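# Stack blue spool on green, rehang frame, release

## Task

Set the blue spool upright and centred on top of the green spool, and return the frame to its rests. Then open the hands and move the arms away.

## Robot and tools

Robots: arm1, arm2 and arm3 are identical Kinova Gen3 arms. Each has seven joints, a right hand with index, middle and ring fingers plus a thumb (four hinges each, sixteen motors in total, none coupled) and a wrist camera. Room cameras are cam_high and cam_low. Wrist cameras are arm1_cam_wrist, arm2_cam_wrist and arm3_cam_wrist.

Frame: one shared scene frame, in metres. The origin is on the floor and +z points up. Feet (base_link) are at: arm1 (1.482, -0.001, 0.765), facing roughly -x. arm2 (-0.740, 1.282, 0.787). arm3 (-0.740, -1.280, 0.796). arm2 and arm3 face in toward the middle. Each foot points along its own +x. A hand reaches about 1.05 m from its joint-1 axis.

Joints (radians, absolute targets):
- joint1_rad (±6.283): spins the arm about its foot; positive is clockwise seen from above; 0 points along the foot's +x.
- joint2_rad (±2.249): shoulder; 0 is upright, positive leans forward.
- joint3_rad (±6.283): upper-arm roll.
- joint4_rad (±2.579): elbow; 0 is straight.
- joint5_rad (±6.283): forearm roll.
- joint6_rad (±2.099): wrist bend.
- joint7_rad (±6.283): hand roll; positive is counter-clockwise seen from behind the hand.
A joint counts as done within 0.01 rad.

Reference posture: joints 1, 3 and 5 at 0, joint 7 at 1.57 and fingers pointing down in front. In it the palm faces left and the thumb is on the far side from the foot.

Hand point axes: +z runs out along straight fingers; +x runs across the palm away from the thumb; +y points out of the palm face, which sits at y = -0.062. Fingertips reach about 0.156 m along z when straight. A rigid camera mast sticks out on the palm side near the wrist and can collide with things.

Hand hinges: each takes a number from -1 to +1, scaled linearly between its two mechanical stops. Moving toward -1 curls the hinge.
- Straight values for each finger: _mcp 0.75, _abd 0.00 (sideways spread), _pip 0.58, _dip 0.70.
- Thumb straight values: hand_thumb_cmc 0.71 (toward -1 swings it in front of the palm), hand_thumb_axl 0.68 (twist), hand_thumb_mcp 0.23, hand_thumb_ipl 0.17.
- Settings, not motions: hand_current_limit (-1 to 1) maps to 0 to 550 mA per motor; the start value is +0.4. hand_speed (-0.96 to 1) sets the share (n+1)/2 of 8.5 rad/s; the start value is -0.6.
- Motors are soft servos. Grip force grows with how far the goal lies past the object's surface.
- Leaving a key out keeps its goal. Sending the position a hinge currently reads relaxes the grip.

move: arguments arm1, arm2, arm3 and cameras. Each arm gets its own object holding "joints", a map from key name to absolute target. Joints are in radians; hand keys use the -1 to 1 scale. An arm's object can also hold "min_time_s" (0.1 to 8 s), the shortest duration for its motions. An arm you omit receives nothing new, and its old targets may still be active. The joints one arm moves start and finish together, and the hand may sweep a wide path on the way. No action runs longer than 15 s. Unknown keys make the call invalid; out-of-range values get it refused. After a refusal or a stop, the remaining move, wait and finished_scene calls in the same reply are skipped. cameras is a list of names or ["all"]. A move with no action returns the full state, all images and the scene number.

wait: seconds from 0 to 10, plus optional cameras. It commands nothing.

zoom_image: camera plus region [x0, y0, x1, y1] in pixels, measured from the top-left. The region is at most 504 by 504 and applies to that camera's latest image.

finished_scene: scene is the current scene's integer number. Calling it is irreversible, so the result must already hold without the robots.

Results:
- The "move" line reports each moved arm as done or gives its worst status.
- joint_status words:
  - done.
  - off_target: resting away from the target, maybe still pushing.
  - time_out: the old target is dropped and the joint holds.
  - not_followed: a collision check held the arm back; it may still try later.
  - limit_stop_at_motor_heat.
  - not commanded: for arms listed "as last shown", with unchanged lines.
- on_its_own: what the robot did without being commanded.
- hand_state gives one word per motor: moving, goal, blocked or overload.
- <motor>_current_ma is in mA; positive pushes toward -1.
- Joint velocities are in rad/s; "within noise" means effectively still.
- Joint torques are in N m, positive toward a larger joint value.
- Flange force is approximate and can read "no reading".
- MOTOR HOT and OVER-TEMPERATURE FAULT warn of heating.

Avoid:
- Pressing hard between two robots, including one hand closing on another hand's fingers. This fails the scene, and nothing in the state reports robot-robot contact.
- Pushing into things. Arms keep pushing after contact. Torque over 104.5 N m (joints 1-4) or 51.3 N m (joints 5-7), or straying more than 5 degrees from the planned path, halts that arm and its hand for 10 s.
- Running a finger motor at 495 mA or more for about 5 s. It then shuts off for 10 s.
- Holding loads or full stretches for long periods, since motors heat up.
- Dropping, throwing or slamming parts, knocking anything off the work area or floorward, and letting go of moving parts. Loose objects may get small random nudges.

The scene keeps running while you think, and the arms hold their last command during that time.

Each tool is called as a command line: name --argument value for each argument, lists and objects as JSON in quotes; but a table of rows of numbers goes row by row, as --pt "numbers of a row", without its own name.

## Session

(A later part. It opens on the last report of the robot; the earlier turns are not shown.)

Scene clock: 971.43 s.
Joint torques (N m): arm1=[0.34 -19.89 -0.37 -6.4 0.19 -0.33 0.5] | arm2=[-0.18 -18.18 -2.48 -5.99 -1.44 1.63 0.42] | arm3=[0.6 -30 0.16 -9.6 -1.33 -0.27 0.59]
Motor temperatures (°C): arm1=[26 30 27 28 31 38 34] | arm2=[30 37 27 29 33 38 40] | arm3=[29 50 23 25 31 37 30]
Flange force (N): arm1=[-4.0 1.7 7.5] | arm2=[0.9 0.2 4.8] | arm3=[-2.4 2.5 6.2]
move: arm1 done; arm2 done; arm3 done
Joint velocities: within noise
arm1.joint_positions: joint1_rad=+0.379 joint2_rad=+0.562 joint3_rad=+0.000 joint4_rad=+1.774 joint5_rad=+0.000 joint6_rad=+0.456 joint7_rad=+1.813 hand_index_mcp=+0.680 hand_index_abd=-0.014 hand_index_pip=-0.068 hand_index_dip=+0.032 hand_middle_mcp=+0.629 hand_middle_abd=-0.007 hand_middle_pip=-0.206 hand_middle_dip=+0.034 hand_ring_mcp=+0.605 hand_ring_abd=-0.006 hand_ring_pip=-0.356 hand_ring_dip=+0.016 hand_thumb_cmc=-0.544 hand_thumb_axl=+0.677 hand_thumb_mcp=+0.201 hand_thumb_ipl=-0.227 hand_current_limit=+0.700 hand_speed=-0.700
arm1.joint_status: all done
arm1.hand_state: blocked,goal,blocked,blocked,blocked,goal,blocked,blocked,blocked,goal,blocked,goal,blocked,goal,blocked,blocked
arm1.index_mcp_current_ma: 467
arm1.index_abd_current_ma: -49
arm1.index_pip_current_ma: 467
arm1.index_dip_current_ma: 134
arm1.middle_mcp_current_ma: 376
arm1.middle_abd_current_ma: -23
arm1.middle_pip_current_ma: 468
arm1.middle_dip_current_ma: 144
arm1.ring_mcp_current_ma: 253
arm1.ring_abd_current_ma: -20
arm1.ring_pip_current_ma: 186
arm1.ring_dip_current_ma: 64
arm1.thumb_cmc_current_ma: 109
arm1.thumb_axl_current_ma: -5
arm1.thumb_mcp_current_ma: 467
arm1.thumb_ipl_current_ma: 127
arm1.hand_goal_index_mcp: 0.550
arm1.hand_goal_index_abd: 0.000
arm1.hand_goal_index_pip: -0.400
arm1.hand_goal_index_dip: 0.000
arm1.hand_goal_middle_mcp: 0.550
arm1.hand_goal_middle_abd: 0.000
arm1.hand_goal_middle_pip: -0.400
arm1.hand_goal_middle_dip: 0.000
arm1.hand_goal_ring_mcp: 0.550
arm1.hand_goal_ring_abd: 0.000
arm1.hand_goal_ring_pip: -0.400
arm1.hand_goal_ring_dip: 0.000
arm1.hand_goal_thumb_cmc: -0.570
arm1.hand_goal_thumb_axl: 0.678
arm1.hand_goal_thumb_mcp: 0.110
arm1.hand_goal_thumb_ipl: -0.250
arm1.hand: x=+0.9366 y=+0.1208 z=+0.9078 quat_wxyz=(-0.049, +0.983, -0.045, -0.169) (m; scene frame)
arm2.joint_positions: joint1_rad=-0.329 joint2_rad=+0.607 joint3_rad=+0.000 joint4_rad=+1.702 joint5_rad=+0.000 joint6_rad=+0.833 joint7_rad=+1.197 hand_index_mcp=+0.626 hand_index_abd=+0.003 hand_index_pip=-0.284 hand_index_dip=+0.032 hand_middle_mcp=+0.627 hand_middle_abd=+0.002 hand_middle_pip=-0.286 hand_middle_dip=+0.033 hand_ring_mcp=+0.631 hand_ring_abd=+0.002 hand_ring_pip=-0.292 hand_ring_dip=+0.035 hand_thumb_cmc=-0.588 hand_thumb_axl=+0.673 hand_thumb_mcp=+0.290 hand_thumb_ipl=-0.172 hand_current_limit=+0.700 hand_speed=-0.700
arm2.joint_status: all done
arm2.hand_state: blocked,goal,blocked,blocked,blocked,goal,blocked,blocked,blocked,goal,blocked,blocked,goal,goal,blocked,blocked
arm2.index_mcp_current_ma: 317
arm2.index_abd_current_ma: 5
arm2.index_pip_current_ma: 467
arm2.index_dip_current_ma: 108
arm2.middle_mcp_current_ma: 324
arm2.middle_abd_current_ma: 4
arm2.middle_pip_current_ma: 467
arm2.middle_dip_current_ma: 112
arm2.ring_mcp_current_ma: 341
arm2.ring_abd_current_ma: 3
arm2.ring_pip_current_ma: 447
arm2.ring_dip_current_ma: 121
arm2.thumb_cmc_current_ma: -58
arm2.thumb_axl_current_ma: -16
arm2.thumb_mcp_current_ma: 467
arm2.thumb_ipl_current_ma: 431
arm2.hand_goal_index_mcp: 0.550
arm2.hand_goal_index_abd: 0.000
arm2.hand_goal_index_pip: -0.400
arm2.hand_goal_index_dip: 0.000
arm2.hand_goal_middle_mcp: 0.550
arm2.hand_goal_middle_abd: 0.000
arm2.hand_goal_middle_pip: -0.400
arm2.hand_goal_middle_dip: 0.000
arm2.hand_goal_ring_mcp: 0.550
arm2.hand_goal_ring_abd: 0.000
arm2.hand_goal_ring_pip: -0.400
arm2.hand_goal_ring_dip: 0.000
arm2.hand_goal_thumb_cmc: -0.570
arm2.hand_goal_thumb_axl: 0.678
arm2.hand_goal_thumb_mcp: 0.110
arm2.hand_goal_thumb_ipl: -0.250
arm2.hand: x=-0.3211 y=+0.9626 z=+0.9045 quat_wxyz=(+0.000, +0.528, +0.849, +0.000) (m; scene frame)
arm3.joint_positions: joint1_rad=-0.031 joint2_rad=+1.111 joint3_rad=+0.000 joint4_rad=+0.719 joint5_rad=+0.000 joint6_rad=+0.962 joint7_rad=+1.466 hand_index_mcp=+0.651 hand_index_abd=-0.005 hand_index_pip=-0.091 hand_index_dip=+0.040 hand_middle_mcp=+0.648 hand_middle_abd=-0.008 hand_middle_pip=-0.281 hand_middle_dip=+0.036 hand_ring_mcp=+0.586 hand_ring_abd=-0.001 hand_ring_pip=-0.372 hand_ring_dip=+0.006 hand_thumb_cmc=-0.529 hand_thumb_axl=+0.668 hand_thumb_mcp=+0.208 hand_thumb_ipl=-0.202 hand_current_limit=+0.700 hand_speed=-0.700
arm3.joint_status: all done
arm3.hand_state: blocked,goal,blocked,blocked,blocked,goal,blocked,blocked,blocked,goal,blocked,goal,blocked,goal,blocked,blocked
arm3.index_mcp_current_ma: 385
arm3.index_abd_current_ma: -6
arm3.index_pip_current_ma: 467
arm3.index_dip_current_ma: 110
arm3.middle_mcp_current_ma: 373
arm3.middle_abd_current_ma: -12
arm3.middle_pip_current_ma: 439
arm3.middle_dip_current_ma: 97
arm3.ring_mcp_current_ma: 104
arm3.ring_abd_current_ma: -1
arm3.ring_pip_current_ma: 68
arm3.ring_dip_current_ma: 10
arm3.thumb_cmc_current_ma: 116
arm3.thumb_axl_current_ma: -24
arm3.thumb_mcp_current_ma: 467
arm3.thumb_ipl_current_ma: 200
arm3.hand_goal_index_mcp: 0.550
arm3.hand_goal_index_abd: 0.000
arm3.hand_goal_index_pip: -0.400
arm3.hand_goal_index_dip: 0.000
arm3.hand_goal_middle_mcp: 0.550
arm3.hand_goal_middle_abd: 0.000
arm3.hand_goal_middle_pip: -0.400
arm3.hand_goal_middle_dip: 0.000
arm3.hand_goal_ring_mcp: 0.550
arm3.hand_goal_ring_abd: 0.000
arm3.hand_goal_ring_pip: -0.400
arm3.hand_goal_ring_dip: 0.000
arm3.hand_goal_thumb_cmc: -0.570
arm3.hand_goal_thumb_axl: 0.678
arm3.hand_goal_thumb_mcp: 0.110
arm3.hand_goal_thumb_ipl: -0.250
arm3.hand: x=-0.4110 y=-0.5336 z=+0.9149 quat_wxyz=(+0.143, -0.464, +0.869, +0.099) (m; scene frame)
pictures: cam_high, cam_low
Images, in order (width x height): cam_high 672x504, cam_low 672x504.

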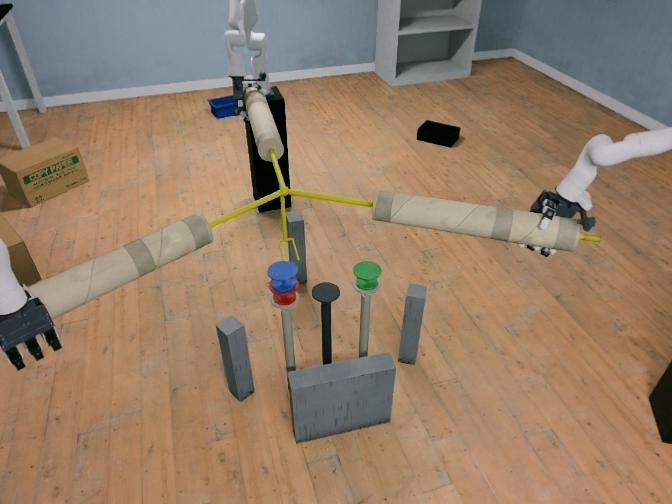

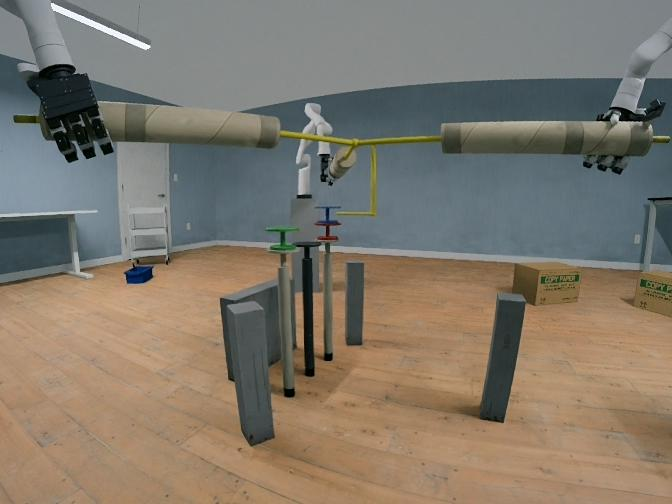

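move --arm1 '{"joints":{"joint1_rad":0.4358,"joint2_rad":0.6589,"joint4_rad":1.5738,"joint6_rad":0.5599,"joint7_rad":1.8698},"min_time_s":4}' --arm2 '{"joints":{"joint1_rad":-0.3563,"joint2_rad":0.4995,"joint4_rad":1.9167,"joint6_rad":0.7254,"joint7_rad":1.1693},"min_time_s":4}' --arm3 '{"joints":{"joint1_rad":-0.1014,"joint2_rad":1.2235,"joint4_rad":0.4709,"joint6_rad":1.0981,"joint7_rad":1.3961},"min_time_s":4}' --cameras '["cam_high","cam_low"]'

zoom_image --camera "cam_high" --region '[240, 200, 340, 300]'

zoom_image --camera "cam_low" --region '[300, 190, 390, 240]'

Scene clock: 1024.57 s.
Joint torques (N m): arm1=[0.51 -22.43 -0.15 -7.79 0.17 -0.63 0.41] | arm2=[-0.48 -15.7 -2.68 -5.45 -1.43 1.51 0.46] | arm3=[0.71 -31.2 0.29 -10.03 -1.36 -0.24 0.65]
Motor temperatures (°C): arm1=[26 30 27 29 31 38 34] | arm2=[30 35 27 28 33 37 40] | arm3=[29 47 23 25 31 37 30]
Flange force (N): arm1=[-2.8 1.6 7.1] | arm2=[0.7 -0.3 5.2] | arm3=no reading
move: arm1 done; arm2 done; arm3 done
Joint velocities: within noise
arm1.joint_positions: joint1_rad=+0.436 joint2_rad=+0.659 joint3_rad=+0.000 joint4_rad=+1.574 joint5_rad=+0.000 joint6_rad=+0.560 joint7_rad=+1.870 hand_index_mcp=+0.680 hand_index_abd=-0.016 hand_index_pip=-0.075 hand_index_dip=+0.032 hand_middle_mcp=+0.629 hand_middle_abd=-0.011 hand_middle_pip=-0.212 hand_middle_dip=+0.034 hand_ring_mcp=+0.605 hand_ring_abd=-0.006 hand_ring_pip=-0.358 hand_ring_dip=+0.014 hand_thumb_cmc=-0.545 hand_thumb_axl=+0.676 hand_thumb_mcp=+0.201 hand_thumb_ipl=-0.227 hand_current_limit=+0.700 hand_speed=-0.700
arm1.joint_status: all done
arm1.hand_state: blocked,goal,blocked,blocked,blocked,goal,blocked,blocked,blocked,goal,blocked,goal,blocked,goal,blocked,blocked
arm1.index_mcp_current_ma: 468
arm1.index_abd_current_ma: -54
arm1.index_pip_current_ma: 467
arm1.index_dip_current_ma: 134
arm1.middle_mcp_current_ma: 376
arm1.middle_abd_current_ma: -35
arm1.middle_pip_current_ma: 467
arm1.middle_dip_current_ma: 144
arm1.ring_mcp_current_ma: 253
arm1.ring_abd_current_ma: -20
arm1.ring_pip_current_ma: 177
arm1.ring_dip_current_ma: 55
arm1.thumb_cmc_current_ma: 103
arm1.thumb_axl_current_ma: -10
arm1.thumb_mcp_current_ma: 468
arm1.thumb_ipl_current_ma: 126
arm1.hand_goal_index_mcp: 0.550
arm1.hand_goal_index_abd: 0.000
arm1.hand_goal_index_pip: -0.400
arm1.hand_goal_index_dip: 0.000
arm1.hand_goal_middle_mcp: 0.550
arm1.hand_goal_middle_abd: 0.000
arm1.hand_goal_middle_pip: -0.400
arm1.hand_goal_middle_dip: 0.000
arm1.hand_goal_ring_mcp: 0.550
arm1.hand_goal_ring_abd: 0.000
arm1.hand_goal_ring_pip: -0.400
arm1.hand_goal_ring_dip: 0.000
arm1.hand_goal_thumb_cmc: -0.570
arm1.hand_goal_thumb_axl: 0.678
arm1.hand_goal_thumb_mcp: 0.110
arm1.hand_goal_thumb_ipl: -0.250
arm1.hand: x=+0.8983 y=+0.1707 z=+0.9075 quat_wxyz=(-0.058, +0.983, -0.045, -0.166) (m; scene frame)
arm2.joint_positions: joint1_rad=-0.356 joint2_rad=+0.500 joint3_rad=+0.000 joint4_rad=+1.917 joint5_rad=+0.000 joint6_rad=+0.725 joint7_rad=+1.169 hand_index_mcp=+0.626 hand_index_abd=+0.003 hand_index_pip=-0.284 hand_index_dip=+0.032 hand_middle_mcp=+0.627 hand_middle_abd=+0.002 hand_middle_pip=-0.287 hand_middle_dip=+0.033 hand_ring_mcp=+0.631 hand_ring_abd=+0.002 hand_ring_pip=-0.293 hand_ring_dip=+0.035 hand_thumb_cmc=-0.588 hand_thumb_axl=+0.673 hand_thumb_mcp=+0.290 hand_thumb_ipl=-0.172 hand_current_limit=+0.700 hand_speed=-0.700
arm2.joint_status: all done
arm2.hand_state: blocked,goal,blocked,blocked,blocked,goal,blocked,blocked,blocked,goal,blocked,blocked,goal,goal,blocked,blocked
arm2.index_mcp_current_ma: 317
arm2.index_abd_current_ma: 5
arm2.index_pip_current_ma: 467
arm2.index_dip_current_ma: 108
arm2.middle_mcp_current_ma: 324
arm2.middle_abd_current_ma: 4
arm2.middle_pip_current_ma: 468
arm2.middle_dip_current_ma: 112
arm2.ring_mcp_current_ma: 341
arm2.ring_abd_current_ma: 3
arm2.ring_pip_current_ma: 442
arm2.ring_dip_current_ma: 121
arm2.thumb_cmc_current_ma: -56
arm2.thumb_axl_current_ma: -16
arm2.thumb_mcp_current_ma: 467
arm2.thumb_ipl_current_ma: 431
arm2.hand_goal_index_mcp: 0.550
arm2.hand_goal_index_abd: 0.000
arm2.hand_goal_index_pip: -0.400
arm2.hand_goal_index_dip: 0.000
arm2.hand_goal_middle_mcp: 0.550
arm2.hand_goal_middle_abd: 0.000
arm2.hand_goal_middle_pip: -0.400
arm2.hand_goal_middle_dip: 0.000
arm2.hand_goal_ring_mcp: 0.550
arm2.hand_goal_ring_abd: 0.000
arm2.hand_goal_ring_pip: -0.400
arm2.hand_goal_ring_dip: 0.000
arm2.hand_goal_thumb_cmc: -0.570
arm2.hand_goal_thumb_axl: 0.678
arm2.hand_goal_thumb_mcp: 0.110
arm2.hand_goal_thumb_ipl: -0.250
arm2.hand: x=-0.3591 y=+1.0126 z=+0.9045 quat_wxyz=(+0.000, +0.528, +0.849, +0.000) (m; scene frame)
arm3.joint_positions: joint1_rad=-0.101 joint2_rad=+1.224 joint3_rad=+0.000 joint4_rad=+0.471 joint5_rad=+0.000 joint6_rad=+1.098 joint7_rad=+1.396 hand_index_mcp=+0.652 hand_index_abd=-0.005 hand_index_pip=-0.096 hand_index_dip=+0.040 hand_middle_mcp=+0.649 hand_middle_abd=-0.008 hand_middle_pip=-0.284 hand_middle_dip=+0.036 hand_ring_mcp=+0.586 hand_ring_abd=-0.001 hand_ring_pip=-0.373 hand_ring_dip=+0.006 hand_thumb_cmc=-0.523 hand_thumb_axl=+0.670 hand_thumb_mcp=+0.208 hand_thumb_ipl=-0.202 hand_current_limit=+0.700 hand_speed=-0.700
arm3.joint_status: all done
arm3.hand_state: blocked,goal,blocked,blocked,blocked,goal,blocked,blocked,blocked,goal,blocked,goal,blocked,goal,blocked,blocked
arm3.index_mcp_current_ma: 390
arm3.index_abd_current_ma: -6
arm3.index_pip_current_ma: 467
arm3.index_dip_current_ma: 110
arm3.middle_mcp_current_ma: 377
arm3.middle_abd_current_ma: -12
arm3.middle_pip_current_ma: 428
arm3.middle_dip_current_ma: 96
arm3.ring_mcp_current_ma: 103
arm3.ring_abd_current_ma: -1
arm3.ring_pip_current_ma: 67
arm3.ring_dip_current_ma: 10
arm3.thumb_cmc_current_ma: 136
arm3.thumb_axl_current_ma: -18
arm3.thumb_mcp_current_ma: 468
arm3.thumb_ipl_current_ma: 200
arm3.hand_goal_index_mcp: 0.550
arm3.hand_goal_index_abd: 0.000
arm3.hand_goal_index_pip: -0.400
arm3.hand_goal_index_dip: 0.000
arm3.hand_goal_middle_mcp: 0.550
arm3.hand_goal_middle_abd: 0.000
arm3.hand_goal_middle_pip: -0.400
arm3.hand_goal_middle_dip: 0.000
arm3.hand_goal_ring_mcp: 0.550
arm3.hand_goal_ring_abd: 0.000
arm3.hand_goal_ring_pip: -0.400
arm3.hand_goal_ring_dip: 0.000
arm3.hand_goal_thumb_cmc: -0.570
arm3.hand_goal_thumb_axl: 0.678
arm3.hand_goal_thumb_mcp: 0.110
arm3.hand_goal_thumb_ipl: -0.250
arm3.hand: x=-0.4490 y=-0.4841 z=+0.9156 quat_wxyz=(+0.136, -0.464, +0.869, +0.109) (m; scene frame)
pictures: cam_high, cam_low
Images, in order (width x height): cam_high 672x504, cam_low 672x504.

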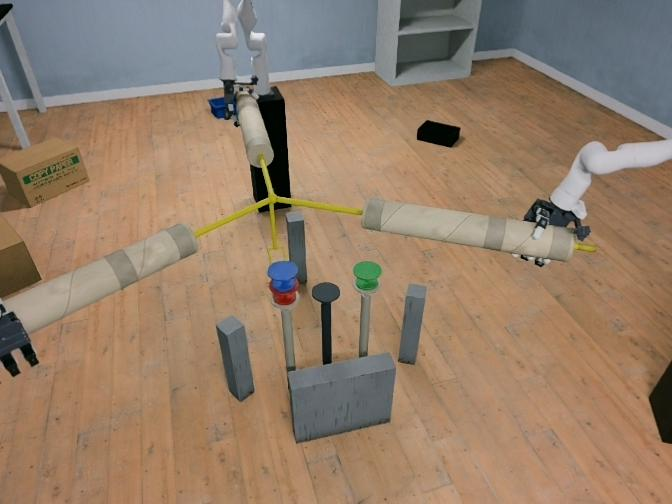

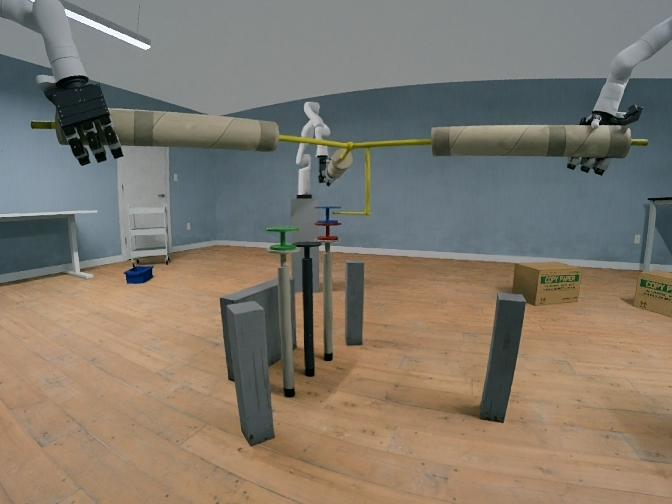

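Scaled by 5.040 from the camera's 672x504 image, which has a finer 960x720 frame.

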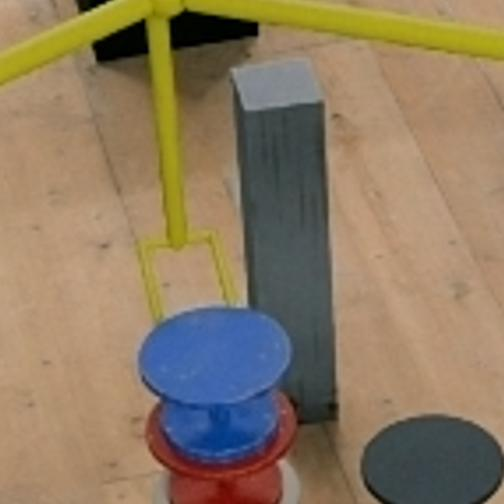

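Scaled by 5.600 from the camera's 672x504 image, which has a finer 960x720 frame.

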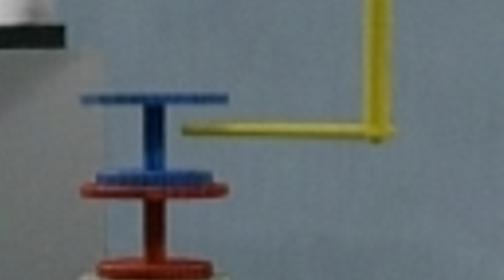

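move --arm1 '{"joints":{"joint1_rad":0.4109,"joint2_rad":0.7582,"joint4_rad":1.3902,"joint6_rad":0.6442,"joint7_rad":1.8449},"min_time_s":3.5}' --arm2 '{"joints":{"joint1_rad":-0.2747,"joint2_rad":0.4498,"joint4_rad":2.0399,"joint6_rad":0.6519,"joint7_rad":1.2509},"min_time_s":3.5}' --arm3 '{"joints":{"joint1_rad":-0.1607,"joint2_rad":1.1526,"joint4_rad":0.6529,"joint6_rad":0.9870,"joint7_rad":1.3368},"min_time_s":3.5}' --cameras '["cam_high","cam_low"]'

zoom_image --camera "cam_high" --region '[240, 200, 340, 300]'

zoom_image --camera "cam_low" --region '[300, 190, 390, 240]'

Scene clock: 1075.97 s.
Joint torques (N m): arm1=[-0.89 -25.25 -1.92 -10.11 -0.93 -1.72 0.01] | arm2=[-1.36 -14.05 -3.61 -4.36 -1.48 1.86 0.64] | arm3=[3.08 -30.1 1.61 -9.41 -0.7 -0.27 0.48]
Motor temperatures (°C): arm1=[26 30 27 29 31 38 34] | arm2=[31 34 27 28 33 37 40] | arm3=[29 46 23 25 31 37 30]
Flange force (N): arm1=[1.1 0.2 6.0] | arm2=[-0.8 -1.8 5.6] | arm3=[-2.8 6.0 6.1]
move: arm1 done; arm2 done; arm3 done
Joint velocities: within noise
arm1.joint_positions: joint1_rad=+0.411 joint2_rad=+0.758 joint3_rad=+0.000 joint4_rad=+1.390 joint5_rad=+0.000 joint6_rad=+0.644 joint7_rad=+1.845 hand_index_mcp=+0.680 hand_index_abd=-0.016 hand_index_pip=-0.079 hand_index_dip=+0.032 hand_middle_mcp=+0.629 hand_middle_abd=-0.011 hand_middle_pip=-0.216 hand_middle_dip=+0.034 hand_ring_mcp=+0.605 hand_ring_abd=-0.006 hand_ring_pip=-0.361 hand_ring_dip=+0.012 hand_thumb_cmc=-0.545 hand_thumb_axl=+0.676 hand_thumb_mcp=+0.201 hand_thumb_ipl=-0.226 hand_current_limit=+0.700 hand_speed=-0.700
arm1.joint_status: all done
arm1.hand_state: blocked,goal,blocked,blocked,blocked,goal,blocked,blocked,blocked,goal,blocked,goal,blocked,goal,blocked,blocked
arm1.index_mcp_current_ma: 468
arm1.index_abd_current_ma: -54
arm1.index_pip_current_ma: 467
arm1.index_dip_current_ma: 134
arm1.middle_mcp_current_ma: 376
arm1.middle_abd_current_ma: -35
arm1.middle_pip_current_ma: 467
arm1.middle_dip_current_ma: 144
arm1.ring_mcp_current_ma: 253
arm1.ring_abd_current_ma: -20
arm1.ring_pip_current_ma: 164
arm1.ring_dip_current_ma: 48
arm1.thumb_cmc_current_ma: 103
arm1.thumb_axl_current_ma: -10
arm1.thumb_mcp_current_ma: 467
arm1.thumb_ipl_current_ma: 131
arm1.hand_goal_index_mcp: 0.550
arm1.hand_goal_index_abd: 0.000
arm1.hand_goal_index_pip: -0.400
arm1.hand_goal_index_dip: 0.000
arm1.hand_goal_middle_mcp: 0.550
arm1.hand_goal_middle_abd: 0.000
arm1.hand_goal_middle_pip: -0.400
arm1.hand_goal_middle_dip: 0.000
arm1.hand_goal_ring_mcp: 0.550
arm1.hand_goal_ring_abd: 0.000
arm1.hand_goal_ring_pip: -0.400
arm1.hand_goal_ring_dip: 0.000
arm1.hand_goal_thumb_cmc: -0.570
arm1.hand_goal_thumb_axl: 0.678
arm1.hand_goal_thumb_mcp: 0.110
arm1.hand_goal_thumb_ipl: -0.250
arm1.hand: x=+0.8482 y=+0.1736 z=+0.9029 quat_wxyz=(-0.054, +0.983, -0.045, -0.167) (m; scene frame)
arm2.joint_positions: joint1_rad=-0.275 joint2_rad=+0.450 joint3_rad=+0.000 joint4_rad=+2.040 joint5_rad=+0.000 joint6_rad=+0.652 joint7_rad=+1.251 hand_index_mcp=+0.626 hand_index_abd=+0.003 hand_index_pip=-0.284 hand_index_dip=+0.032 hand_middle_mcp=+0.627 hand_middle_abd=+0.002 hand_middle_pip=-0.287 hand_middle_dip=+0.032 hand_ring_mcp=+0.631 hand_ring_abd=+0.002 hand_ring_pip=-0.293 hand_ring_dip=+0.034 hand_thumb_cmc=-0.586 hand_thumb_axl=+0.673 hand_thumb_mcp=+0.290 hand_thumb_ipl=-0.175 hand_current_limit=+0.700 hand_speed=-0.700
arm2.joint_status: all done
arm2.hand_state: blocked,goal,blocked,blocked,blocked,goal,blocked,blocked,blocked,goal,blocked,blocked,goal,goal,blocked,blocked
arm2.index_mcp_current_ma: 317
arm2.index_abd_current_ma: 6
arm2.index_pip_current_ma: 467
arm2.index_dip_current_ma: 108
arm2.middle_mcp_current_ma: 325
arm2.middle_abd_current_ma: 5
arm2.middle_pip_current_ma: 467
arm2.middle_dip_current_ma: 109
arm2.ring_mcp_current_ma: 341
arm2.ring_abd_current_ma: 3
arm2.ring_pip_current_ma: 442
arm2.ring_dip_current_ma: 118
arm2.thumb_cmc_current_ma: -50
arm2.thumb_axl_current_ma: -16
arm2.thumb_mcp_current_ma: 467
arm2.thumb_ipl_current_ma: 409
arm2.hand_goal_index_mcp: 0.550
arm2.hand_goal_index_abd: 0.000
arm2.hand_goal_index_pip: -0.400
arm2.hand_goal_index_dip: 0.000
arm2.hand_goal_middle_mcp: 0.550
arm2.hand_goal_middle_abd: 0.000
arm2.hand_goal_middle_pip: -0.400
arm2.hand_goal_middle_dip: 0.000
arm2.hand_goal_ring_mcp: 0.550
arm2.hand_goal_ring_abd: 0.000
arm2.hand_goal_ring_pip: -0.400
arm2.hand_goal_ring_dip: 0.000
arm2.hand_goal_thumb_cmc: -0.570
arm2.hand_goal_thumb_axl: 0.678
arm2.hand_goal_thumb_mcp: 0.110
arm2.hand_goal_thumb_ipl: -0.250
arm2.hand: x=-0.4090 y=+1.0156 z=+0.8994 quat_wxyz=(+0.000, +0.528, +0.849, +0.000) (m; scene frame)
arm3.joint_positions: joint1_rad=-0.161 joint2_rad=+1.153 joint3_rad=+0.000 joint4_rad=+0.653 joint5_rad=+0.000 joint6_rad=+0.987 joint7_rad=+1.337 hand_index_mcp=+0.652 hand_index_abd=-0.006 hand_index_pip=-0.099 hand_index_dip=+0.040 hand_middle_mcp=+0.649 hand_middle_abd=-0.008 hand_middle_pip=-0.285 hand_middle_dip=+0.036 hand_ring_mcp=+0.585 hand_ring_abd=-0.001 hand_ring_pip=-0.375 hand_ring_dip=+0.006 hand_thumb_cmc=-0.524 hand_thumb_axl=+0.673 hand_thumb_mcp=+0.208 hand_thumb_ipl=-0.203 hand_current_limit=+0.700 hand_speed=-0.700
arm3.joint_status: all done
arm3.hand_state: blocked,goal,blocked,blocked,blocked,goal,blocked,blocked,blocked,goal,blocked,goal,blocked,goal,blocked,blocked
arm3.index_mcp_current_ma: 390
arm3.index_abd_current_ma: -9
arm3.index_pip_current_ma: 468
arm3.index_dip_current_ma: 110
arm3.middle_mcp_current_ma: 377
arm3.middle_abd_current_ma: -11
arm3.middle_pip_current_ma: 422
arm3.middle_dip_current_ma: 96
arm3.ring_mcp_current_ma: 99
arm3.ring_abd_current_ma: -1
arm3.ring_pip_current_ma: 60
arm3.ring_dip_current_ma: 10
arm3.thumb_cmc_current_ma: 135
arm3.thumb_axl_current_ma: -10
arm3.thumb_mcp_current_ma: 467
arm3.thumb_ipl_current_ma: 194
arm3.hand_goal_index_mcp: 0.550
arm3.hand_goal_index_abd: 0.000
arm3.hand_goal_index_pip: -0.400
arm3.hand_goal_index_dip: 0.000
arm3.hand_goal_middle_mcp: 0.550
arm3.hand_goal_middle_abd: 0.000
arm3.hand_goal_middle_pip: -0.400
arm3.hand_goal_middle_dip: 0.000
arm3.hand_goal_ring_mcp: 0.550
arm3.hand_goal_ring_abd: 0.000
arm3.hand_goal_ring_pip: -0.400
arm3.hand_goal_ring_dip: 0.000
arm3.hand_goal_thumb_cmc: -0.570
arm3.hand_goal_thumb_axl: 0.678
arm3.hand_goal_thumb_mcp: 0.110
arm3.hand_goal_thumb_ipl: -0.250
arm3.hand: x=-0.4991 y=-0.4813 z=+0.9108 quat_wxyz=(+0.129, -0.464, +0.869, +0.117) (m; scene frame)
pictures: cam_high, cam_low
Images, in order (width x height): cam_high 672x504, cam_low 672x504.

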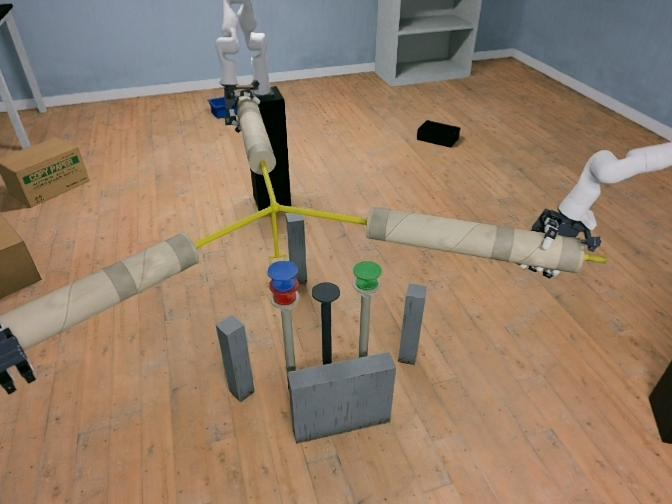

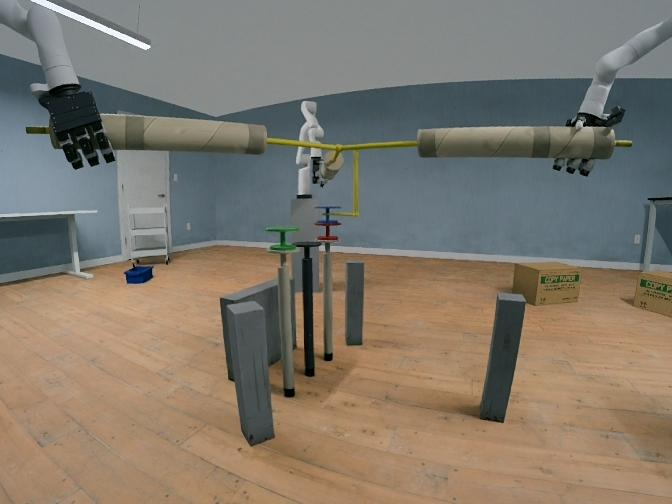

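Scaled by 5.040 from the camera's 672x504 image, which has a finer 960x720 frame.

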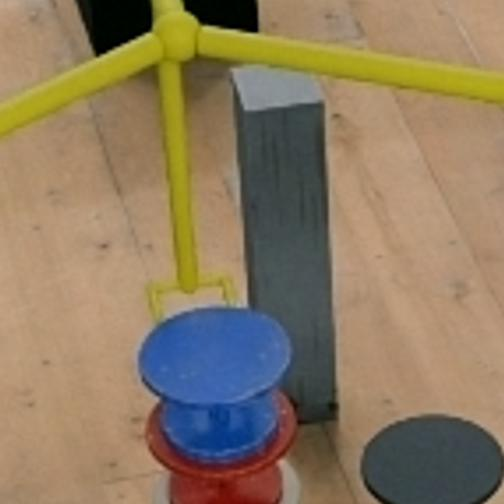

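Scaled by 5.600 from the camera's 672x504 image, which has a finer 960x720 frame.

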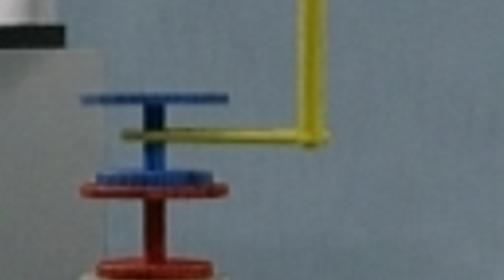

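move --arm1 '{"joints":{"joint1_rad":0.3881,"joint2_rad":0.8718,"joint4_rad":1.1514,"joint6_rad":0.7693,"joint7_rad":1.8221},"min_time_s":3.5}' --arm2 '{"joints":{"joint1_rad":-0.1653,"joint2_rad":0.3913,"joint4_rad":2.1529,"joint6_rad":0.5974,"joint7_rad":1.3603},"min_time_s":3.5}' --arm3 '{"joints":{"joint1_rad":-0.2286,"joint2_rad":1.0990,"joint4_rad":0.7791,"joint6_rad":0.9144,"joint7_rad":1.2689},"min_time_s":3.5}' --cameras '["cam_high","cam_low"]'

zoom_image --camera "cam_high" --region '[240, 200, 340, 300]'

zoom_image --camera "cam_low" --region '[300, 190, 390, 240]'

Scene clock: 1093.80 s.
Joint torques (N m): arm1=[-1.34 -27.71 -2.31 -10.86 -1.22 -1.83 0.01] | arm2=[-1.26 -12.18 -3.43 -3.09 -1.07 2.43 0.73] | arm3=[3.16 -29.16 1.75 -8.86 -0.56 -0.05 0.54]
Motor temperatures (°C): arm1=[26 30 27 29 31 38 34] | arm2=[30 34 27 28 33 37 40] | arm3=[29 47 23 25 31 37 30]
Flange force (N): arm1=[1.2 -0.5 6.1] | arm2=[-1.8 -1.5 6.1] | arm3=[-2.3 6.5 6.0]
move: arm1 done; arm2 done; arm3 done
Joint velocities: within noise
arm1.joint_positions: joint1_rad=+0.388 joint2_rad=+0.872 joint3_rad=+0.000 joint4_rad=+1.151 joint5_rad=+0.000 joint6_rad=+0.769 joint7_rad=+1.822 hand_index_mcp=+0.680 hand_index_abd=-0.019 hand_index_pip=-0.088 hand_index_dip=+0.032 hand_middle_mcp=+0.629 hand_middle_abd=-0.012 hand_middle_pip=-0.224 hand_middle_dip=+0.034 hand_ring_mcp=+0.602 hand_ring_abd=-0.006 hand_ring_pip=-0.365 hand_ring_dip=+0.011 hand_thumb_cmc=-0.545 hand_thumb_axl=+0.673 hand_thumb_mcp=+0.201 hand_thumb_ipl=-0.219 hand_current_limit=+0.700 hand_speed=-0.700
arm1.joint_status: all done
arm1.hand_state: blocked,goal,blocked,blocked,blocked,goal,blocked,blocked,blocked,goal,blocked,goal,blocked,goal,blocked,blocked
arm1.index_mcp_current_ma: 467
arm1.index_abd_current_ma: -66
arm1.index_pip_current_ma: 468
arm1.index_dip_current_ma: 134
arm1.middle_mcp_current_ma: 376
arm1.middle_abd_current_ma: -38
arm1.middle_pip_current_ma: 468
arm1.middle_dip_current_ma: 144
arm1.ring_mcp_current_ma: 240
arm1.ring_abd_current_ma: -20
arm1.ring_pip_current_ma: 147
arm1.ring_dip_current_ma: 44
arm1.thumb_cmc_current_ma: 105
arm1.thumb_axl_current_ma: -20
arm1.thumb_mcp_current_ma: 467
arm1.thumb_ipl_current_ma: 176
arm1.hand_goal_index_mcp: 0.550
arm1.hand_goal_index_abd: 0.000
arm1.hand_goal_index_pip: -0.400
arm1.hand_goal_index_dip: 0.000
arm1.hand_goal_middle_mcp: 0.550
arm1.hand_goal_middle_abd: 0.000
arm1.hand_goal_middle_pip: -0.400
arm1.hand_goal_middle_dip: 0.000
arm1.hand_goal_ring_mcp: 0.550
arm1.hand_goal_ring_abd: 0.000
arm1.hand_goal_ring_pip: -0.400
arm1.hand_goal_ring_dip: 0.000
arm1.hand_goal_thumb_cmc: -0.570
arm1.hand_goal_thumb_axl: 0.678
arm1.hand_goal_thumb_mcp: 0.110
arm1.hand_goal_thumb_ipl: -0.250
arm1.hand: x=+0.7935 y=+0.1773 z=+0.9033 quat_wxyz=(-0.050, +0.983, -0.045, -0.168) (m; scene frame)
arm2.joint_positions: joint1_rad=-0.165 joint2_rad=+0.391 joint3_rad=+0.000 joint4_rad=+2.153 joint5_rad=+0.000 joint6_rad=+0.597 joint7_rad=+1.360 hand_index_mcp=+0.626 hand_index_abd=+0.004 hand_index_pip=-0.284 hand_index_dip=+0.032 hand_middle_mcp=+0.628 hand_middle_abd=+0.004 hand_middle_pip=-0.287 hand_middle_dip=+0.032 hand_ring_mcp=+0.631 hand_ring_abd=+0.003 hand_ring_pip=-0.293 hand_ring_dip=+0.034 hand_thumb_cmc=-0.583 hand_thumb_axl=+0.673 hand_thumb_mcp=+0.291 hand_thumb_ipl=-0.181 hand_current_limit=+0.700 hand_speed=-0.700
arm2.joint_status: all done
arm2.hand_state: blocked,goal,blocked,blocked,blocked,goal,blocked,blocked,blocked,goal,blocked,blocked,goal,goal,blocked,blocked
arm2.index_mcp_current_ma: 317
arm2.index_abd_current_ma: 9
arm2.index_pip_current_ma: 468
arm2.index_dip_current_ma: 108
arm2.middle_mcp_current_ma: 327
arm2.middle_abd_current_ma: 7
arm2.middle_pip_current_ma: 467
arm2.middle_dip_current_ma: 109
arm2.ring_mcp_current_ma: 341
arm2.ring_abd_current_ma: 6
arm2.ring_pip_current_ma: 442
arm2.ring_dip_current_ma: 118
arm2.thumb_cmc_current_ma: -39
arm2.thumb_axl_current_ma: -16
arm2.thumb_mcp_current_ma: 468
arm2.thumb_ipl_current_ma: 373
arm2.hand_goal_index_mcp: 0.550
arm2.hand_goal_index_abd: 0.000
arm2.hand_goal_index_pip: -0.400
arm2.hand_goal_index_dip: 0.000
arm2.hand_goal_middle_mcp: 0.550
arm2.hand_goal_middle_abd: 0.000
arm2.hand_goal_middle_pip: -0.400
arm2.hand_goal_middle_dip: 0.000
arm2.hand_goal_ring_mcp: 0.550
arm2.hand_goal_ring_abd: 0.000
arm2.hand_goal_ring_pip: -0.400
arm2.hand_goal_ring_dip: 0.000
arm2.hand_goal_thumb_cmc: -0.570
arm2.hand_goal_thumb_axl: 0.678
arm2.hand_goal_thumb_mcp: 0.110
arm2.hand_goal_thumb_ipl: -0.250
arm2.hand: x=-0.4640 y=+1.0191 z=+0.8994 quat_wxyz=(+0.000, +0.528, +0.849, +0.000) (m; scene frame)
arm3.joint_positions: joint1_rad=-0.229 joint2_rad=+1.099 joint3_rad=+0.000 joint4_rad=+0.779 joint5_rad=+0.000 joint6_rad=+0.914 joint7_rad=+1.269 hand_index_mcp=+0.652 hand_index_abd=-0.004 hand_index_pip=-0.108 hand_index_dip=+0.040 hand_middle_mcp=+0.649 hand_middle_abd=-0.006 hand_middle_pip=-0.292 hand_middle_dip=+0.036 hand_ring_mcp=+0.584 hand_ring_abd=-0.001 hand_ring_pip=-0.378 hand_ring_dip=+0.006 hand_thumb_cmc=-0.524 hand_thumb_axl=+0.672 hand_thumb_mcp=+0.208 hand_thumb_ipl=-0.203 hand_current_limit=+0.700 hand_speed=-0.700
arm3.joint_status: all done
arm3.hand_state: blocked,goal,blocked,blocked,blocked,goal,blocked,blocked,blocked,goal,blocked,goal,blocked,goal,blocked,blocked
arm3.index_mcp_current_ma: 390
arm3.index_abd_current_ma: -5
arm3.index_pip_current_ma: 468
arm3.index_dip_current_ma: 110
arm3.middle_mcp_current_ma: 377
arm3.middle_abd_current_ma: -8
arm3.middle_pip_current_ma: 391
arm3.middle_dip_current_ma: 96
arm3.ring_mcp_current_ma: 96
arm3.ring_abd_current_ma: -1
arm3.ring_pip_current_ma: 51
arm3.ring_dip_current_ma: 10
arm3.thumb_cmc_current_ma: 135
arm3.thumb_axl_current_ma: -11
arm3.thumb_mcp_current_ma: 468
arm3.thumb_ipl_current_ma: 194
arm3.hand_goal_index_mcp: 0.550
arm3.hand_goal_index_abd: 0.000
arm3.hand_goal_index_pip: -0.400
arm3.hand_goal_index_dip: 0.000
arm3.hand_goal_middle_mcp: 0.550
arm3.hand_goal_middle_abd: 0.000
arm3.hand_goal_middle_pip: -0.400
arm3.hand_goal_middle_dip: 0.000
arm3.hand_goal_ring_mcp: 0.550
arm3.hand_goal_ring_abd: 0.000
arm3.hand_goal_ring_pip: -0.400
arm3.hand_goal_ring_dip: 0.000
arm3.hand_goal_thumb_cmc: -0.570
arm3.hand_goal_thumb_axl: 0.678
arm3.hand_goal_thumb_mcp: 0.110
arm3.hand_goal_thumb_ipl: -0.250
arm3.hand: x=-0.5540 y=-0.4782 z=+0.9111 quat_wxyz=(+0.121, -0.464, +0.869, +0.126) (m; scene frame)
pictures: cam_high, cam_low
Images, in order (width x height): cam_high 672x504, cam_low 672x504.

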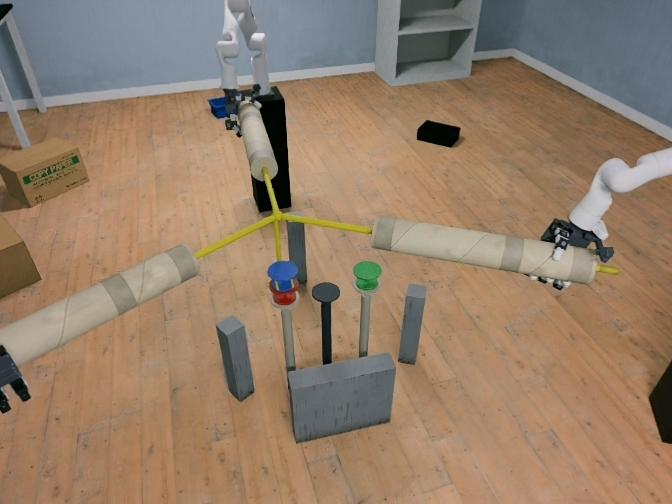

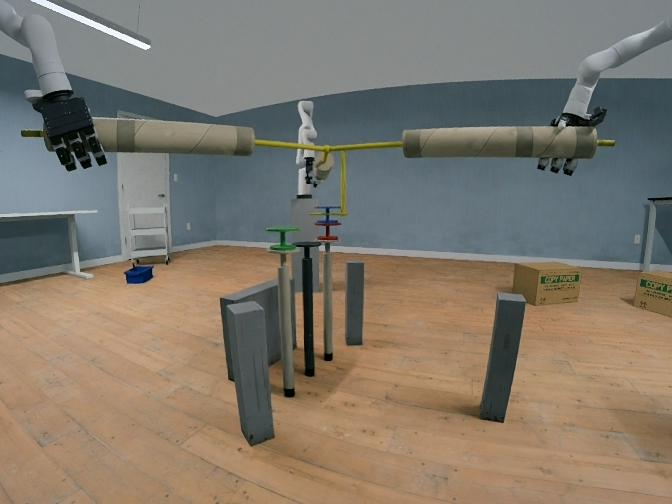

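Scaled by 5.040 from the camera's 672x504 image, which has a finer 960x720 frame.

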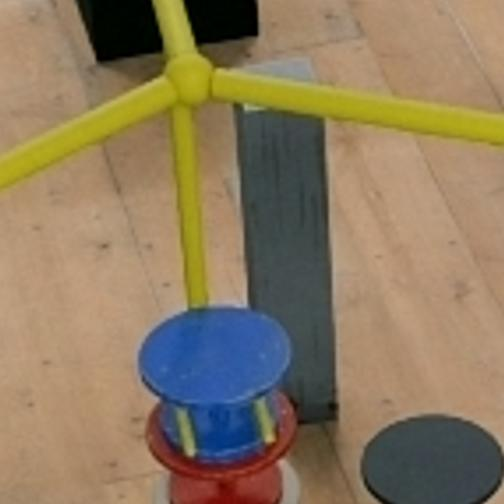

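Scaled by 5.600 from the camera's 672x504 image, which has a finer 960x720 frame.

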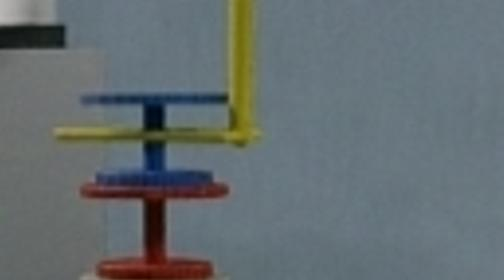

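move --arm1 '{"joints":{"joint2_rad":0.8400,"joint4_rad":1.1142,"joint6_rad":0.8383},"min_time_s":3}' --arm2 '{"joints":{"joint2_rad":0.3239,"joint4_rad":2.1143,"joint6_rad":0.7034},"min_time_s":3}' --arm3 '{"joints":{"joint2_rad":1.0715,"joint4_rad":0.7423,"joint6_rad":0.9788},"min_time_s":3}' --cameras '["cam_high","cam_low"]'

zoom_image --camera "cam_high" --region '[240, 200, 340, 300]'

zoom_image --camera "cam_low" --region '[300, 190, 390, 240]'

Scene clock: 1120.17 s.
Joint torques (N m): arm1=[-1.96 -27.58 -2.85 -10.89 -1.49 -1.55 0.05] | arm2=[-0.71 -11.96 -2.82 -3.91 -1.11 2.49 0.77] | arm3=[3.5 -29.78 1.91 -9.96 -0.52 -0.65 0.38]
Motor temperatures (°C): arm1=[26 31 27 29 31 38 34] | arm2=[30 33 27 28 33 37 40] | arm3=[29 48 23 25 31 37 30]
Flange force (N): arm1=[0.9 -1.4 6.6] | arm2=[-2.2 -0.1 6.7] | arm3=[-0.5 6.3 5.7]
move: arm1 done; arm2 done; arm3 done
Joint velocities: within noise
arm1.joint_positions: joint1_rad=+0.388 joint2_rad=+0.840 joint3_rad=+0.000 joint4_rad=+1.114 joint5_rad=+0.000 joint6_rad=+0.838 joint7_rad=+1.822 hand_index_mcp=+0.681 hand_index_abd=-0.019 hand_index_pip=-0.088 hand_index_dip=+0.032 hand_middle_mcp=+0.630 hand_middle_abd=-0.012 hand_middle_pip=-0.224 hand_middle_dip=+0.034 hand_ring_mcp=+0.602 hand_ring_abd=-0.006 hand_ring_pip=-0.365 hand_ring_dip=+0.011 hand_thumb_cmc=-0.545 hand_thumb_axl=+0.673 hand_thumb_mcp=+0.201 hand_thumb_ipl=-0.219 hand_current_limit=+0.700 hand_speed=-0.700
arm1.joint_status: all done
arm1.hand_state: blocked,goal,blocked,blocked,blocked,goal,blocked,blocked,blocked,goal,blocked,goal,blocked,goal,blocked,blocked
arm1.index_mcp_current_ma: 468
arm1.index_abd_current_ma: -66
arm1.index_pip_current_ma: 467
arm1.index_dip_current_ma: 134
arm1.middle_mcp_current_ma: 380
arm1.middle_abd_current_ma: -38
arm1.middle_pip_current_ma: 467
arm1.middle_dip_current_ma: 144
arm1.ring_mcp_current_ma: 240
arm1.ring_abd_current_ma: -20
arm1.ring_pip_current_ma: 147
arm1.ring_dip_current_ma: 43
arm1.thumb_cmc_current_ma: 105
arm1.thumb_axl_current_ma: -20
arm1.thumb_mcp_current_ma: 467
arm1.thumb_ipl_current_ma: 176
arm1.hand_goal_index_mcp: 0.550
arm1.hand_goal_index_abd: 0.000
arm1.hand_goal_index_pip: -0.400
arm1.hand_goal_index_dip: 0.000
arm1.hand_goal_middle_mcp: 0.550
arm1.hand_goal_middle_abd: 0.000
arm1.hand_goal_middle_pip: -0.400
arm1.hand_goal_middle_dip: 0.000
arm1.hand_goal_ring_mcp: 0.550
arm1.hand_goal_ring_abd: 0.000
arm1.hand_goal_ring_pip: -0.400
arm1.hand_goal_ring_dip: 0.000
arm1.hand_goal_thumb_cmc: -0.570
arm1.hand_goal_thumb_axl: 0.678
arm1.hand_goal_thumb_mcp: 0.110
arm1.hand_goal_thumb_ipl: -0.250
arm1.hand: x=+0.7936 y=+0.1773 z=+0.9332 quat_wxyz=(-0.050, +0.983, -0.045, -0.168) (m; scene frame)
arm2.joint_positions: joint1_rad=-0.165 joint2_rad=+0.324 joint3_rad=+0.000 joint4_rad=+2.114 joint5_rad=+0.000 joint6_rad=+0.703 joint7_rad=+1.360 hand_index_mcp=+0.626 hand_index_abd=+0.004 hand_index_pip=-0.284 hand_index_dip=+0.032 hand_middle_mcp=+0.628 hand_middle_abd=+0.004 hand_middle_pip=-0.287 hand_middle_dip=+0.032 hand_ring_mcp=+0.631 hand_ring_abd=+0.003 hand_ring_pip=-0.293 hand_ring_dip=+0.034 hand_thumb_cmc=-0.583 hand_thumb_axl=+0.673 hand_thumb_mcp=+0.291 hand_thumb_ipl=-0.181 hand_current_limit=+0.700 hand_speed=-0.700
arm2.joint_status: all done
arm2.hand_state: blocked,goal,blocked,blocked,blocked,goal,blocked,blocked,blocked,goal,blocked,blocked,goal,goal,blocked,blocked
arm2.index_mcp_current_ma: 317
arm2.index_abd_current_ma: 9
arm2.index_pip_current_ma: 467
arm2.index_dip_current_ma: 108
arm2.middle_mcp_current_ma: 327
arm2.middle_abd_current_ma: 7
arm2.middle_pip_current_ma: 467
arm2.middle_dip_current_ma: 109
arm2.ring_mcp_current_ma: 341
arm2.ring_abd_current_ma: 6
arm2.ring_pip_current_ma: 442
arm2.ring_dip_current_ma: 118
arm2.thumb_cmc_current_ma: -38
arm2.thumb_axl_current_ma: -16
arm2.thumb_mcp_current_ma: 467
arm2.thumb_ipl_current_ma: 373
arm2.hand_goal_index_mcp: 0.550
arm2.hand_goal_index_abd: 0.000
arm2.hand_goal_index_pip: -0.400
arm2.hand_goal_index_dip: 0.000
arm2.hand_goal_middle_mcp: 0.550
arm2.hand_goal_middle_abd: 0.000
arm2.hand_goal_middle_pip: -0.400
arm2.hand_goal_middle_dip: 0.000
arm2.hand_goal_ring_mcp: 0.550
arm2.hand_goal_ring_abd: 0.000
arm2.hand_goal_ring_pip: -0.400
arm2.hand_goal_ring_dip: 0.000
arm2.hand_goal_thumb_cmc: -0.570
arm2.hand_goal_thumb_axl: 0.678
arm2.hand_goal_thumb_mcp: 0.110
arm2.hand_goal_thumb_ipl: -0.250
arm2.hand: x=-0.4640 y=+1.0191 z=+0.9295 quat_wxyz=(+0.000, +0.528, +0.849, +0.000) (m; scene frame)
arm3.joint_positions: joint1_rad=-0.229 joint2_rad=+1.072 joint3_rad=+0.000 joint4_rad=+0.742 joint5_rad=+0.000 joint6_rad=+0.979 joint7_rad=+1.269 hand_index_mcp=+0.652 hand_index_abd=-0.004 hand_index_pip=-0.108 hand_index_dip=+0.040 hand_middle_mcp=+0.649 hand_middle_abd=-0.006 hand_middle_pip=-0.292 hand_middle_dip=+0.036 hand_ring_mcp=+0.584 hand_ring_abd=-0.001 hand_ring_pip=-0.378 hand_ring_dip=+0.006 hand_thumb_cmc=-0.524 hand_thumb_axl=+0.672 hand_thumb_mcp=+0.208 hand_thumb_ipl=-0.203 hand_current_limit=+0.700 hand_speed=-0.700
arm3.joint_status: all done
arm3.hand_state: blocked,goal,blocked,blocked,blocked,goal,blocked,blocked,blocked,goal,blocked,goal,blocked,goal,blocked,blocked
arm3.index_mcp_current_ma: 390
arm3.index_abd_current_ma: -5
arm3.index_pip_current_ma: 467
arm3.index_dip_current_ma: 110
arm3.middle_mcp_current_ma: 377
arm3.middle_abd_current_ma: -8
arm3.middle_pip_current_ma: 391
arm3.middle_dip_current_ma: 96
arm3.ring_mcp_current_ma: 96
arm3.ring_abd_current_ma: -1
arm3.ring_pip_current_ma: 51
arm3.ring_dip_current_ma: 10
arm3.thumb_cmc_current_ma: 135
arm3.thumb_axl_current_ma: -11
arm3.thumb_mcp_current_ma: 467
arm3.thumb_ipl_current_ma: 194
arm3.hand_goal_index_mcp: 0.550
arm3.hand_goal_index_abd: 0.000
arm3.hand_goal_index_pip: -0.400
arm3.hand_goal_index_dip: 0.000
arm3.hand_goal_middle_mcp: 0.550
arm3.hand_goal_middle_abd: 0.000
arm3.hand_goal_middle_pip: -0.400
arm3.hand_goal_middle_dip: 0.000
arm3.hand_goal_ring_mcp: 0.550
arm3.hand_goal_ring_abd: 0.000
arm3.hand_goal_ring_pip: -0.400
arm3.hand_goal_ring_dip: 0.000
arm3.hand_goal_thumb_cmc: -0.570
arm3.hand_goal_thumb_axl: 0.678
arm3.hand_goal_thumb_mcp: 0.110
arm3.hand_goal_thumb_ipl: -0.250
arm3.hand: x=-0.5539 y=-0.4782 z=+0.9407 quat_wxyz=(+0.121, -0.464, +0.869, +0.126) (m; scene frame)
pictures: cam_high, cam_low
Images, in order (width x height): cam_high 672x504, cam_low 672x504.

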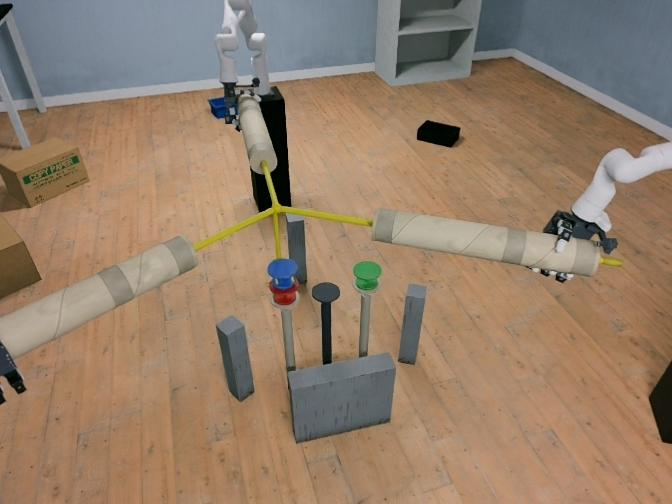

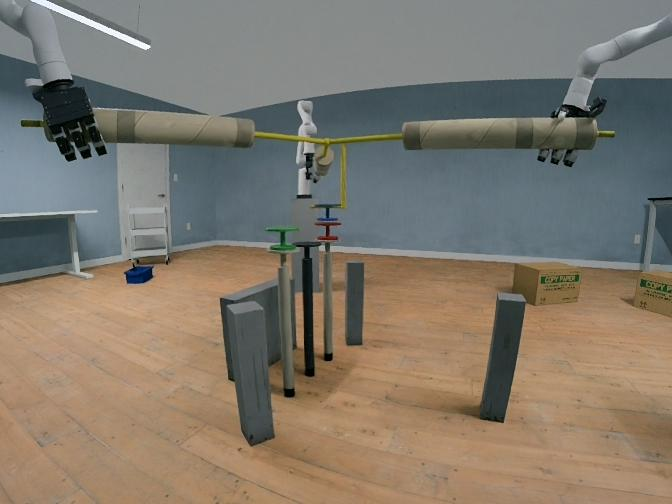

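Scaled by 5.040 from the camera's 672x504 image, which has a finer 960x720 frame.

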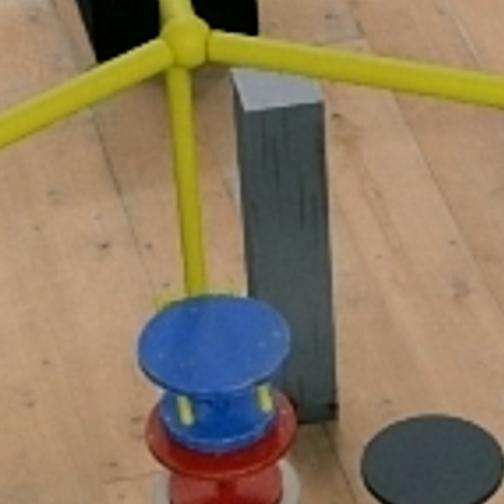

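Scaled by 5.600 from the camera's 672x504 image, which has a finer 960x720 frame.

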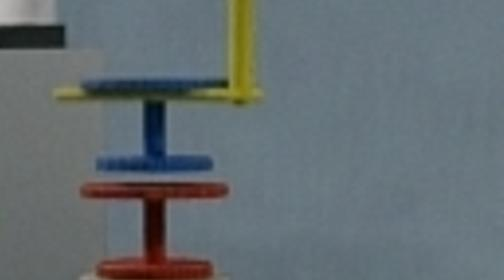

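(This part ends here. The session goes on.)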